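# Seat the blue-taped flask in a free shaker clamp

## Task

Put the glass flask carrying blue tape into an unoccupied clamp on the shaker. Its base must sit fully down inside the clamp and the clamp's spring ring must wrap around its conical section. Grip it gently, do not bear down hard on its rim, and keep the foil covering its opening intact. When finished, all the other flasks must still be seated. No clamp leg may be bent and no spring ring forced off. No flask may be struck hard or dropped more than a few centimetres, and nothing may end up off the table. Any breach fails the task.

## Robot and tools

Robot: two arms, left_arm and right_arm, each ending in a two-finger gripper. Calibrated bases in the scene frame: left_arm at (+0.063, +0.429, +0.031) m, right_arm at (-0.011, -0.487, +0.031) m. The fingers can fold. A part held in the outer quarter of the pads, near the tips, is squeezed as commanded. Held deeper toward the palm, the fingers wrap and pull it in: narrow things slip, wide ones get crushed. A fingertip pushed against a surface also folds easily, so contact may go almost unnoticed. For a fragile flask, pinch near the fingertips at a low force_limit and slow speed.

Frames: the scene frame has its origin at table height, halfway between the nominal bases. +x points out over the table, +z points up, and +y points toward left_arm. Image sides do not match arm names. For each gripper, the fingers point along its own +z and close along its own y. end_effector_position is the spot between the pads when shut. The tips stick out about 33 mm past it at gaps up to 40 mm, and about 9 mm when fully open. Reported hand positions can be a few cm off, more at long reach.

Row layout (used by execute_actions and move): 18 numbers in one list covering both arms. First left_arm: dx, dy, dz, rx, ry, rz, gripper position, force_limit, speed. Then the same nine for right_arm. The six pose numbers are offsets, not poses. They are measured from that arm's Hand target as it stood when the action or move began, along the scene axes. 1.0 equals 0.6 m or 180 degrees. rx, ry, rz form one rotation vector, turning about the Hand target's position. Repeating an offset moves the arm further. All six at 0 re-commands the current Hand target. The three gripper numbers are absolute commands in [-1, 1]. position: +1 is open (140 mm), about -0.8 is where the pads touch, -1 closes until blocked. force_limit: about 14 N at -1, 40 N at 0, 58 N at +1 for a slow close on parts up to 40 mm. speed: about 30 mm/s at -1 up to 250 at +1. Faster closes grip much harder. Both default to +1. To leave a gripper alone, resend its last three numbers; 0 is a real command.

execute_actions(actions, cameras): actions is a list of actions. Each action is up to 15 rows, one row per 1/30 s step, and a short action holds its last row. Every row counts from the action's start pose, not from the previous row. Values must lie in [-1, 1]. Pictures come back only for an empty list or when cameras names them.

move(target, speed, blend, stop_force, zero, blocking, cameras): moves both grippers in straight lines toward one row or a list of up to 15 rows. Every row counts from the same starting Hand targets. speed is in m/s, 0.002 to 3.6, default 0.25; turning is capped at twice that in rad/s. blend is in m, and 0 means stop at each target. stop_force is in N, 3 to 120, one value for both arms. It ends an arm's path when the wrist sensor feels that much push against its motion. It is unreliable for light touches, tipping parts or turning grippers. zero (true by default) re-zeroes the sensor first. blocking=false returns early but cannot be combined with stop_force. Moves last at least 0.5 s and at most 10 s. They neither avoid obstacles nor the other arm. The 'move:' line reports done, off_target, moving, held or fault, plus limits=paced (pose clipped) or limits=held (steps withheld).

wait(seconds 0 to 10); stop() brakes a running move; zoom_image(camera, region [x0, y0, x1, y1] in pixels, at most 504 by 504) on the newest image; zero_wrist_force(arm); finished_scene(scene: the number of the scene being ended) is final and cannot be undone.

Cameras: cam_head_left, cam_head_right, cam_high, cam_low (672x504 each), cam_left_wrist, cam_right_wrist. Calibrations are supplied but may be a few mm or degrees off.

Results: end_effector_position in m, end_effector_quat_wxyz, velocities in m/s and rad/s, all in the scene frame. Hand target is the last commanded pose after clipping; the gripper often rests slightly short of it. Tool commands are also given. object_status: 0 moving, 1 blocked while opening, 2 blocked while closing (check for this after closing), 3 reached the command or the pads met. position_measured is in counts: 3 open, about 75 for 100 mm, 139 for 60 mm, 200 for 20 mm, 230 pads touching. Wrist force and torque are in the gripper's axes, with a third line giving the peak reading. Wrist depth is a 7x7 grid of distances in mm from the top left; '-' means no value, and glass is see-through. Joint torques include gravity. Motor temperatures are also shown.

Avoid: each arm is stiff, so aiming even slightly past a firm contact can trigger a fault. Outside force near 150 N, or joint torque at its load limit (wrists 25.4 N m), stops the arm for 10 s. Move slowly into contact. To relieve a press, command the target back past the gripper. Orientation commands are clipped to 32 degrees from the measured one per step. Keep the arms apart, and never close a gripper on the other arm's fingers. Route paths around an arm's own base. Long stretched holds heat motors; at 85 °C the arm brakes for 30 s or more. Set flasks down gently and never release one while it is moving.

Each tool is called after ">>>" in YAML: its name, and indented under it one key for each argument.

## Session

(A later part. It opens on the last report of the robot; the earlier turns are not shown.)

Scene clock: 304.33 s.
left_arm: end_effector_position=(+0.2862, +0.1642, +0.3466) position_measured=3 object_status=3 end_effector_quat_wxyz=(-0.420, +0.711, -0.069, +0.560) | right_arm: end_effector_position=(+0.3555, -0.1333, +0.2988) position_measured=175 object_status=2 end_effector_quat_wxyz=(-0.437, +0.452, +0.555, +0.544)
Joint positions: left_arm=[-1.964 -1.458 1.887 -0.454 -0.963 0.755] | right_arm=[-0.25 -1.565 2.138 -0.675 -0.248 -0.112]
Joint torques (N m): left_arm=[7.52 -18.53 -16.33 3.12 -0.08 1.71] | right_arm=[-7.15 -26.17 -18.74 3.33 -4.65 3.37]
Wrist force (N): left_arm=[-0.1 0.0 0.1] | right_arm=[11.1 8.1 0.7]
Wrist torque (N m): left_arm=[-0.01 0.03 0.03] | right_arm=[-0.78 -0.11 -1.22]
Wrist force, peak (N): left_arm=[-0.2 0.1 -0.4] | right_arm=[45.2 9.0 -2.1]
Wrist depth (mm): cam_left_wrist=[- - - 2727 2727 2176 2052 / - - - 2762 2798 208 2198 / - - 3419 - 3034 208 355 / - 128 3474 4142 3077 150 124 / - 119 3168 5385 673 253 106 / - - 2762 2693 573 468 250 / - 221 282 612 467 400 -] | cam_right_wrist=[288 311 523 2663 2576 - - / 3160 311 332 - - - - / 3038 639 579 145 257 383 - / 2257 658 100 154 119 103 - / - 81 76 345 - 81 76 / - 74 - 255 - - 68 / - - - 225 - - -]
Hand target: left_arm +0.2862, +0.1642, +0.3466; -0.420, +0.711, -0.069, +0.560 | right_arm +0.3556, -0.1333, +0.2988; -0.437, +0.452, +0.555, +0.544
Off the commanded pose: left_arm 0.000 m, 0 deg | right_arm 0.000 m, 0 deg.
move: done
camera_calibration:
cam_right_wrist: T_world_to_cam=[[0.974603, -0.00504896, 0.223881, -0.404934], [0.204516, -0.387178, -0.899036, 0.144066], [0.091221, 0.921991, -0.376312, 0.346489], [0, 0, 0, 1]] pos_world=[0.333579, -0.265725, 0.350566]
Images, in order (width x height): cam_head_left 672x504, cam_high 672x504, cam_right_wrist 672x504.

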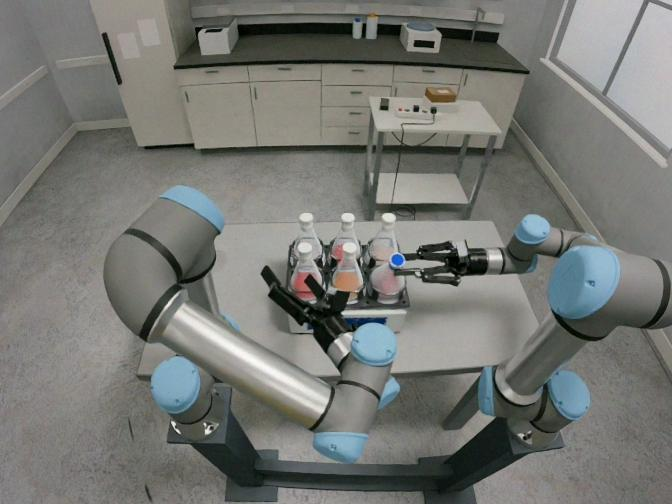

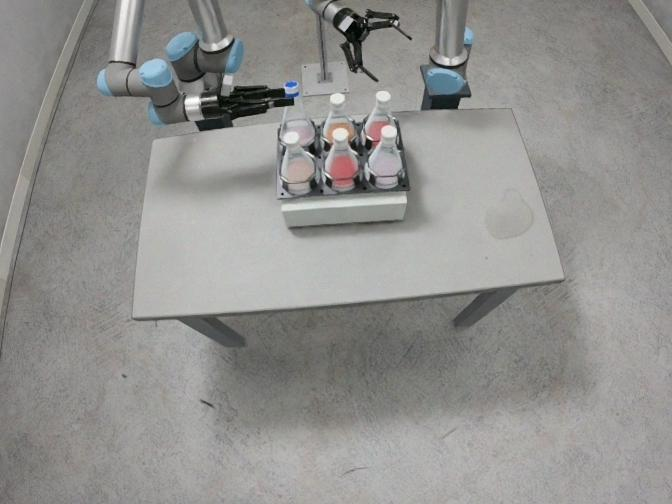

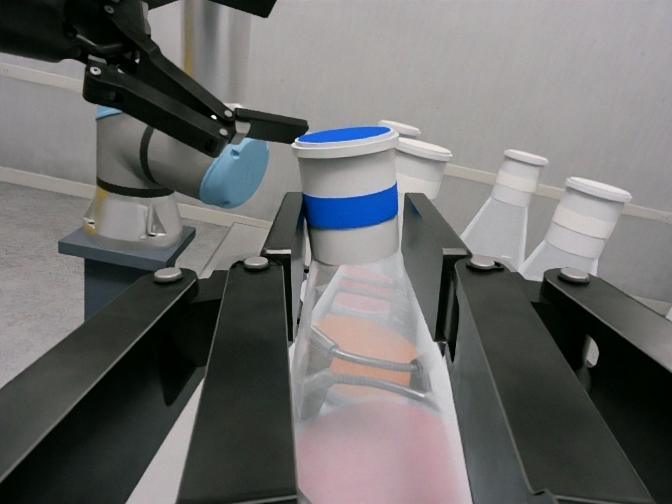

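>>> move:
  target:
    - [0,0,0,0,0,0,1,1,1,0.035,0,-0.006,0,0.035,0,-1,-0.3,-1]
    - [0,0,0,0,0,0,1,1,1,0.07,0,-0.018,0,0.07,0,-1,-0.3,-1]
  speed: 0.03
  blend: 0.005

>>> move:
  target: [0,0,0,0,0,0,1,1,1,0,0,-0.025,0,0,0,-1,-0.3,-1]
  speed: 0.008
  stop_force: 12
  cameras: ["cam_head_left","cam_high","cam_low","cam_right_wrist"]

>>> zoom_image:
  camera: "cam_head_left"
  region: [280, 200, 430, 320]

>>> zoom_image:
  camera: "cam_high"
  region: [260, 80, 410, 200]

>>> zoom_image:
  camera: "cam_low"
  region: [320, 160, 470, 260]

Scene clock: 313.57 s.
left_arm: end_effector_position=(+0.2862, +0.1642, +0.3466) position_measured=3 object_status=3 end_effector_quat_wxyz=(-0.420, +0.711, -0.069, +0.560) | right_arm: end_effector_position=(+0.3976, -0.1333, +0.2880) position_measured=175 object_status=2 end_effector_quat_wxyz=(+0.496, -0.509, -0.504, -0.491)
Joint positions: left_arm=[-1.964 -1.458 1.887 -0.454 -0.963 0.755] | right_arm=[-0.221 -1.447 2.043 -0.711 -0.226 0.122]
Joint torques (N m): left_arm=[5.89 -18.41 -15.61 3.15 -0.45 1.58] | right_arm=[6.02 -38.36 -15.39 -1.05 1.55 -1.65]
Wrist force (N): left_arm=[0.0 0.0 -0.1] | right_arm=[-3.3 -4.6 0.3]
Wrist torque (N m): left_arm=[-0.02 0.00 0.03] | right_arm=[-0.23 -0.28 0.25]
Wrist force, peak (N): left_arm=[-0.3 0.2 -0.1] | right_arm=[11.6 8.2 0.6]
Wrist depth (mm): cam_left_wrist=[2872 - - 2911 2659 2091 1976 / 3714 3474 - 2992 2762 198 2112 / - - 4396 - 3314 208 368 / - 127 3651 4142 3034 149 125 / - 119 - 3314 693 554 106 / - 2448 2727 2564 568 470 251 / - 220 276 608 485 403 -] | cam_right_wrist=[332 515 - - - - - / 306 330 552 249 2604 268 - / 3118 612 588 145 148 262 151 / 3160 679 99 155 116 383 171 / - 80 76 332 - 86 78 / - 73 - 253 - - 67 / - - - 201 - - -]
Hand target: left_arm +0.2862, +0.1642, +0.3466; -0.420, +0.711, -0.069, +0.560 | right_arm +0.3976, -0.1333, +0.2880; +0.496, -0.509, -0.504, -0.491
Off the commanded pose: left_arm 0.000 m, 0 deg | right_arm 0.000 m, 0 deg.
move: done

Scene clock: 314.67 s.
left_arm: end_effector_position=(+0.2862, +0.1642, +0.3466) position_measured=3 object_status=3 end_effector_quat_wxyz=(-0.420, +0.711, -0.069, +0.560) | right_arm: end_effector_position=(+0.3976, -0.1333, +0.2872) position_measured=175 object_status=2 end_effector_quat_wxyz=(+0.496, -0.509, -0.504, -0.491)
Joint positions: left_arm=[-1.964 -1.458 1.887 -0.454 -0.963 0.755] | right_arm=[-0.221 -1.446 2.044 -0.714 -0.226 0.122]
Joint torques (N m): left_arm=[7.16 -17.62 -17.17 3.17 -0.46 1.58] | right_arm=[4.37 -34.96 -25.72 0.89 -0.41 -0.91]
Wrist force (N): left_arm=[-0.1 0.1 -0.1] | right_arm=[9.8 -2.8 -1.2]
Wrist torque (N m): left_arm=[0.02 0.01 0.03] | right_arm=[-0.32 -0.06 0.35]
Wrist force, peak (N): left_arm=[-0.3 0.0 -0.2] | right_arm=[19.0 -1.3 -2.4]
Wrist depth (mm): cam_left_wrist=[2505 4488 - 2762 2595 2133 2032 / - 3419 4896 3590 2798 197 2221 / - - 3122 3714 3366 209 353 / - 127 - 4787 3264 150 124 / - 2595 3215 3714 657 513 106 / - 2693 3034 2420 561 470 251 / - 221 281 587 488 402 -] | cam_right_wrist=[330 511 2788 - 2821 - 2855 / 305 327 552 247 3762 253 2215 / - 603 584 145 151 260 149 / 3160 679 100 154 116 428 2663 / - 80 76 331 - 86 78 / - 73 - 245 - - 67 / - - - 217 - - -]
Hand target: left_arm +0.2862, +0.1642, +0.3466; -0.420, +0.711, -0.069, +0.560 | right_arm +0.3976, -0.1333, +0.2872; +0.496, -0.509, -0.504, -0.491 (not the last commanded pose)
Off the commanded pose: left_arm 0.000 m, 0 deg | right_arm 0.014 m, 0 deg.
move: contact (right_arm)
camera_calibration:
cam_right_wrist: T_world_to_cam=[[0.999968, -0.00496153, 0.0062708, -0.390885], [0.00386022, -0.387253, -0.921965, 0.21139], [0.00700274, 0.92196, -0.387221, 0.374904], [0, 0, 0, 1]] pos_world=[0.387431, -0.265725, 0.342517]
Images, in order (width x height): cam_head_left 672x504, cam_high 672x504, cam_low 672x504, cam_right_wrist 672x504.

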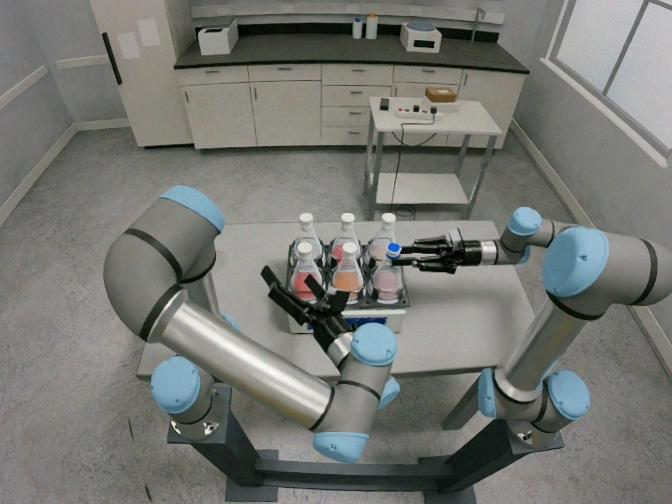

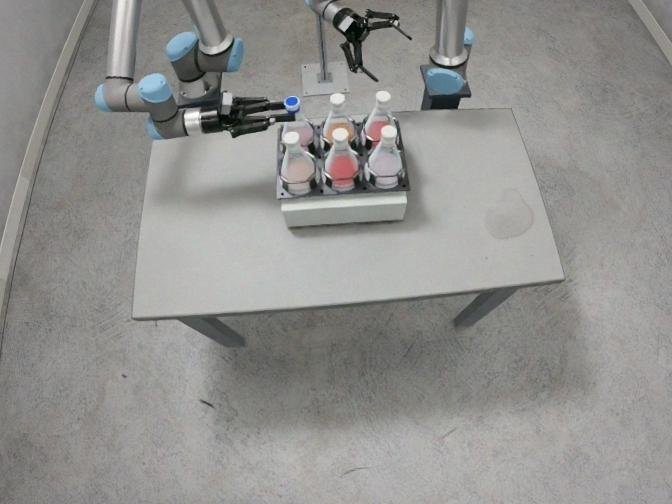

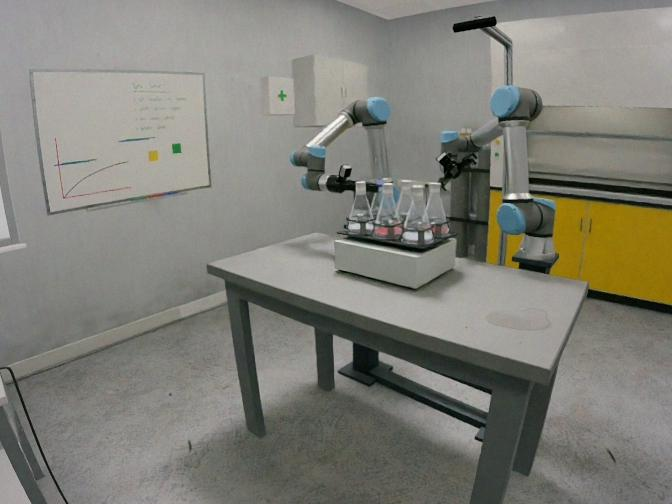

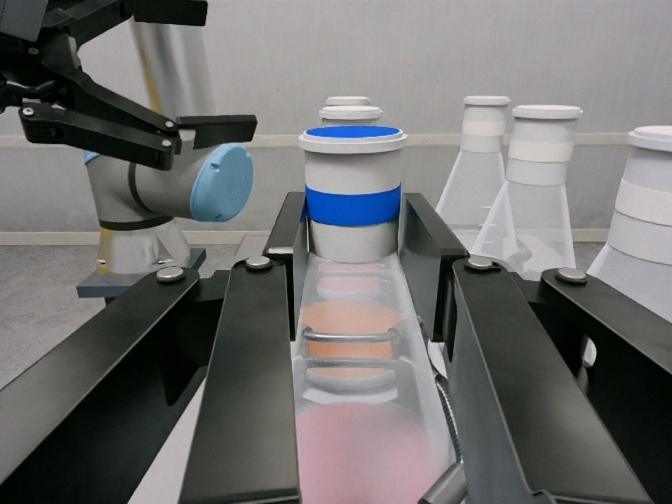

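Scaled by 3.360 from the camera's 672x504 image, which has a finer 960x720 frame.

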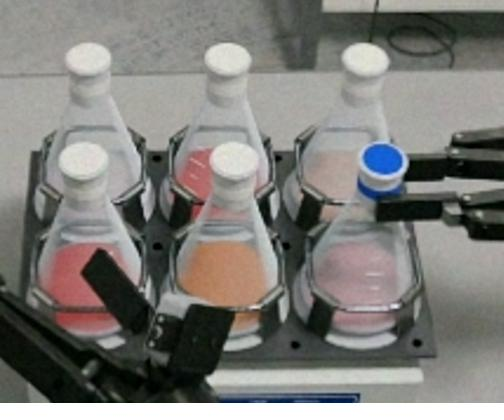

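Scaled by 3.360 from the camera's 672x504 image, which has a finer 960x720 frame.

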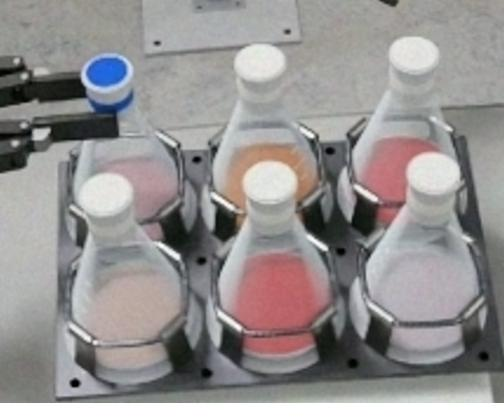

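Scaled by 3.360 from the camera's 672x504 image, which has a finer 960x720 frame.

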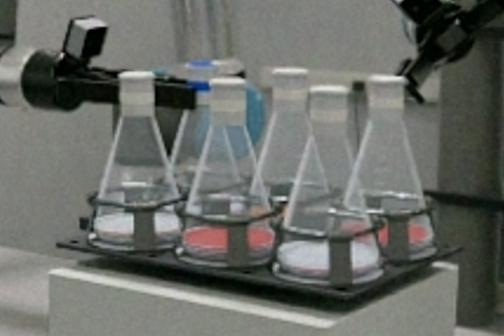

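>>> move:
  target: [0,0,0,0,0,0,1,1,1,0,0,0,0,0,0,0.1,-0.3,-1]

>>> wait:
  seconds: 0.7
  cameras: ["cam_head_left","cam_head_right","cam_high","cam_low","cam_right_wrist"]

>>> zoom_image:
  camera: "cam_head_left"
  region: [280, 200, 430, 320]

>>> zoom_image:
  camera: "cam_high"
  region: [260, 80, 410, 200]

>>> zoom_image:
  camera: "cam_head_right"
  region: [280, 200, 430, 320]

Scene clock: 319.90 s.
left_arm: end_effector_position=(+0.2862, +0.1642, +0.3466) position_measured=3 object_status=3 end_effector_quat_wxyz=(-0.420, +0.711, -0.069, +0.560) | right_arm: end_effector_position=(+0.3976, -0.1333, +0.2872) position_measured=117 object_status=0 end_effector_quat_wxyz=(+0.496, -0.509, -0.504, -0.491)
Joint positions: left_arm=[-1.964 -1.458 1.887 -0.454 -0.963 0.755] | right_arm=[-0.221 -1.446 2.044 -0.714 -0.226 0.122]
Joint torques (N m): left_arm=[7.04 -18.52 -15.75 3.34 -0.57 1.64] | right_arm=[4.43 -35.01 -26.26 0.8 1.56 1.07]
Wrist force (N): left_arm=[0.0 0.0 0.0] | right_arm=[-0.1 -2.9 0.1]
Wrist torque (N m): left_arm=[0.00 0.00 0.03] | right_arm=[-0.29 -0.20 0.05]
Wrist force, peak (N): left_arm=[-0.4 0.1 0.0] | right_arm=[10.1 -2.9 -1.4]
Wrist depth (mm): cam_left_wrist=[3590 - - 2762 3034 2071 2032 / - - 3714 3314 2727 208 2198 / - - 3779 5385 3314 210 350 / - 127 3779 4224 3034 149 124 / - 118 - 3419 688 550 106 / 214 2316 2834 2448 567 472 251 / - 220 275 571 482 401 -] | cam_right_wrist=[331 522 - - - - - / 307 327 356 245 - 252 - / - 611 568 143 149 262 150 / 3078 662 117 156 155 109 163 / - 80 117 331 330 110 89 / - - 230 254 243 - 62 / - - 175 218 210 - -]
Hand target: left_arm +0.2862, +0.1642, +0.3466; -0.420, +0.711, -0.069, +0.560 | right_arm +0.3976, -0.1333, +0.2872; +0.496, -0.509, -0.504, -0.491
Off the commanded pose: left_arm 0.000 m, 0 deg | right_arm 0.000 m, 0 deg.
move: done

Scene clock: 320.60 s.
left_arm: end_effector_position=(+0.2862, +0.1642, +0.3466) position_measured=3 object_status=3 end_effector_quat_wxyz=(-0.420, +0.711, -0.069, +0.560) | right_arm: end_effector_position=(+0.3976, -0.1333, +0.2872) position_measured=117 object_status=3 end_effector_quat_wxyz=(+0.496, -0.509, -0.504, -0.491)
Joint positions: left_arm=[-1.964 -1.458 1.887 -0.454 -0.963 0.755] | right_arm=[-0.221 -1.446 2.044 -0.714 -0.226 0.122]
Joint torques (N m): left_arm=[7.19 -19.08 -16.02 3.06 -0.41 1.53] | right_arm=[4.36 -35.78 -25.96 0.85 1.63 0.98]
Wrist force (N): left_arm=[0.1 0.1 0.0] | right_arm=[0.1 -3.1 0.2]
Wrist torque (N m): left_arm=[0.01 -0.03 0.04] | right_arm=[-0.35 -0.24 0.05]
Wrist force, peak (N): left_arm=[-0.3 -0.1 -0.1] | right_arm=[-0.1 -3.2 0.1]
Wrist depth (mm): cam_left_wrist=[2367 - - 2727 2762 2133 2052 / 2595 - - 3917 2693 208 2198 / 4396 - 2951 - 3264 206 357 / - 127 3779 4488 4142 149 124 / - 119 3168 3314 651 551 106 / - 2341 3419 2476 589 471 251 / - 220 277 608 466 401 -] | cam_right_wrist=[329 515 2821 2788 - - - / 306 328 587 259 - 254 2926 / - 614 575 143 150 261 150 / 3078 664 117 156 155 116 163 / - 80 117 329 332 110 88 / - - 253 255 244 - 62 / - - 185 217 209 - -]
Hand target: left_arm +0.2862, +0.1642, +0.3466; -0.420, +0.711, -0.069, +0.560 | right_arm +0.3976, -0.1333, +0.2872; +0.496, -0.509, -0.504, -0.491
Tool commands: left_gripper/position=+1.0 left_gripper/force_limit=+1.0 left_gripper/speed=+1.0 right_gripper/position=+0.1 right_gripper/force_limit=-0.3 right_gripper/speed=-1.0
Off the commanded pose: left_arm 0.000 m, 0 deg | right_arm 0.000 m, 0 deg.
wait: 0.70 s; at rest by 0.17 s
camera_calibration:
cam_right_wrist: T_world_to_cam=[[0.999968, -0.00496153, 0.0062708, -0.390885], [0.00386022, -0.387253, -0.921965, 0.21139], [0.00700274, 0.92196, -0.387221, 0.374904], [0, 0, 0, 1]] pos_world=[0.387431, -0.265725, 0.342517]
Images, in order (width x height): cam_head_left 672x504, cam_head_right 672x504, cam_high 672x504, cam_low 672x504, cam_right_wrist 672x504.

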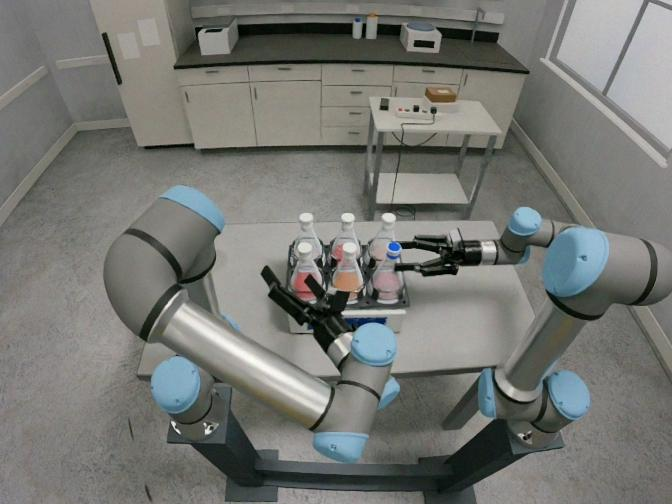

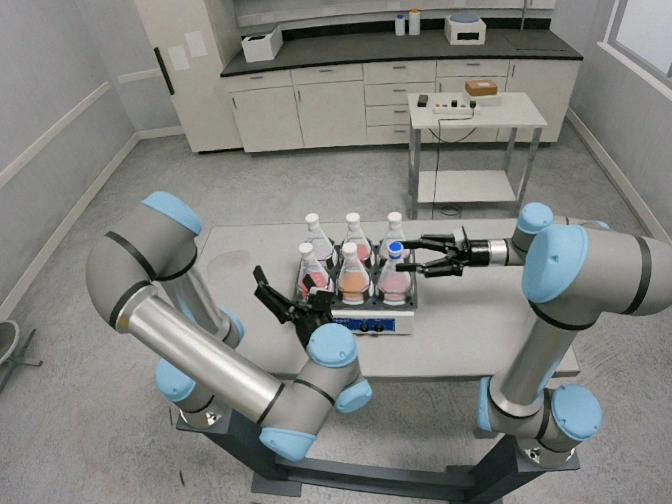

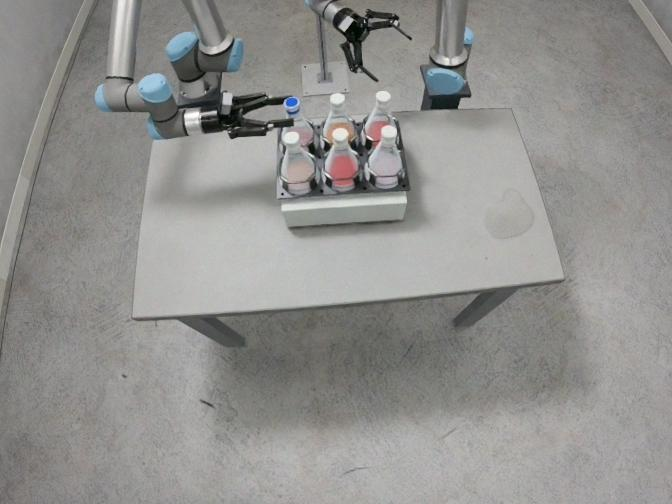

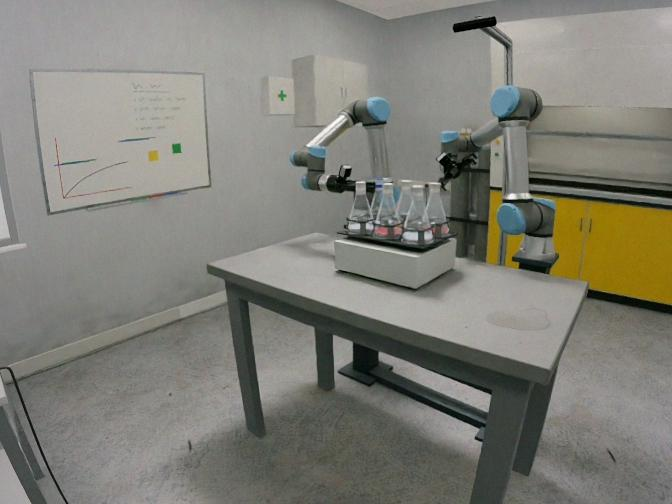

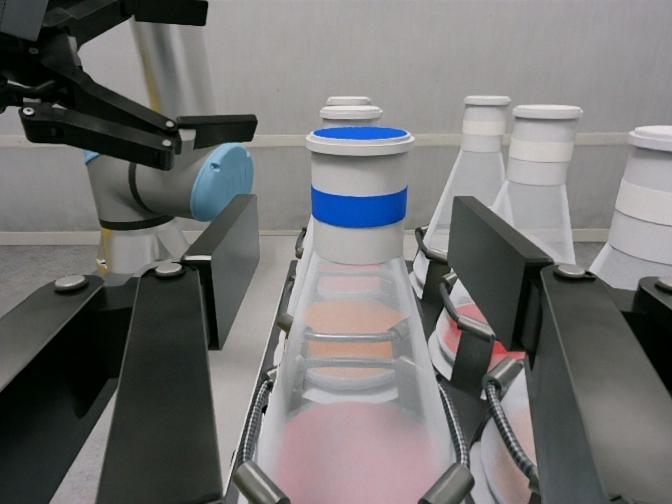

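Scaled by 3.360 from the camera's 672x504 image, which has a finer 960x720 frame.

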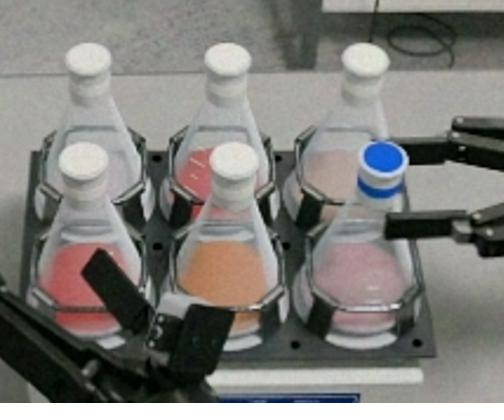

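Scaled by 3.360 from the camera's 672x504 image, which has a finer 960x720 frame.

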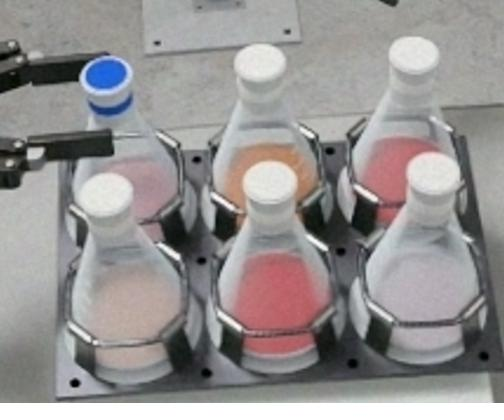

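Scaled by 3.360 from the camera's 672x504 image, which has a finer 960x720 frame.

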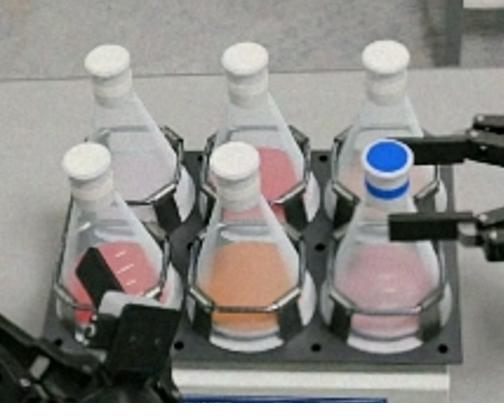

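>>> move:
  target: [0,0,0,0,0,0,1,1,1,0,-0.3,0,0,0,0,0.1,-0.3,-1]
  speed: 0.15
  cameras: ["cam_right_wrist"]

Scene clock: 323.60 s.
left_arm: end_effector_position=(+0.2862, +0.1642, +0.3466) position_measured=3 object_status=3 end_effector_quat_wxyz=(-0.420, +0.711, -0.069, +0.560) | right_arm: end_effector_position=(+0.3976, -0.3133, +0.2871) position_measured=117 object_status=3 end_effector_quat_wxyz=(+0.496, -0.509, -0.504, -0.491)
Joint positions: left_arm=[-1.964 -1.458 1.887 -0.454 -0.963 0.755] | right_arm=[-0.634 -1.386 1.97 -0.628 -0.637 0.044]
Joint torques (N m): left_arm=[6.16 -19.11 -17.16 3.05 -0.49 1.49] | right_arm=[4.21 -39.26 -9.98 -0.15 -0.08 1.56]
Wrist force (N): left_arm=[-0.1 0.2 0.1] | right_arm=[0.0 -3.1 0.0]
Wrist torque (N m): left_arm=[0.03 0.02 0.03] | right_arm=[-0.33 -0.22 0.12]
Wrist force, peak (N): left_arm=[0.0 0.4 -0.1] | right_arm=[0.1 -3.2 -2.2]
Wrist depth (mm): cam_left_wrist=[- 4308 - 2727 2693 2091 2052 / 2564 3314 - 3077 2762 208 2221 / 2505 - - - 3264 204 356 / - 128 4396 3917 3531 150 124 / - 120 - 3366 769 522 106 / - - 2595 2659 547 463 252 / - 220 277 585 482 403 -] | cam_right_wrist=[425 492 651 - - - - / 451 485 710 311 533 - - / - 823 769 3160 3485 - - / 3246 101 134 455 155 117 3160 / - 80 117 311 344 110 89 / - - 363 360 356 - 62 / - - 387 377 376 - -]
Hand target: left_arm +0.2862, +0.1642, +0.3466; -0.420, +0.711, -0.069, +0.560 | right_arm +0.3976, -0.3133, +0.2872; +0.496, -0.509, -0.504, -0.491
Off the commanded pose: left_arm 0.000 m, 0 deg | right_arm 0.000 m, 0 deg.
move: done
camera_calibration:
cam_right_wrist: T_world_to_cam=[[0.999967, -0.00514694, 0.00634733, -0.391886], [0.00385964, -0.387169, -0.922001, 0.141735], [0.00720296, 0.921995, -0.387136, 0.540765], [0, 0, 0, 1]] pos_world=[0.387431, -0.445724, 0.342516]
Images, in order (width x height): cam_right_wrist 672x504.

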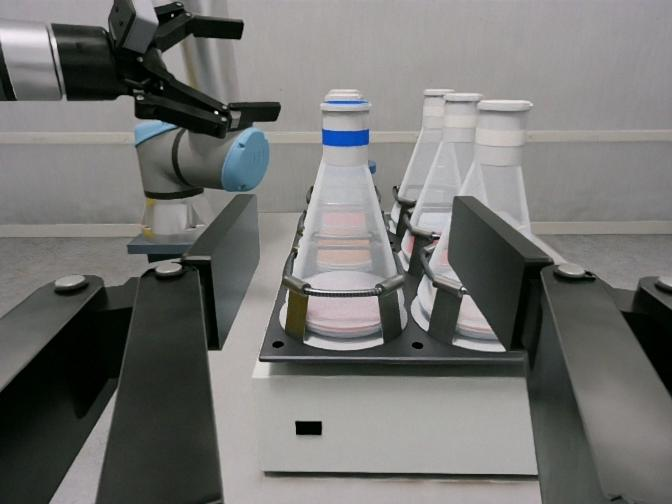

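Flask seated flat, ring around its cone.

>>> finished_scene:
  scene: 1

The scene is finished: the task was done.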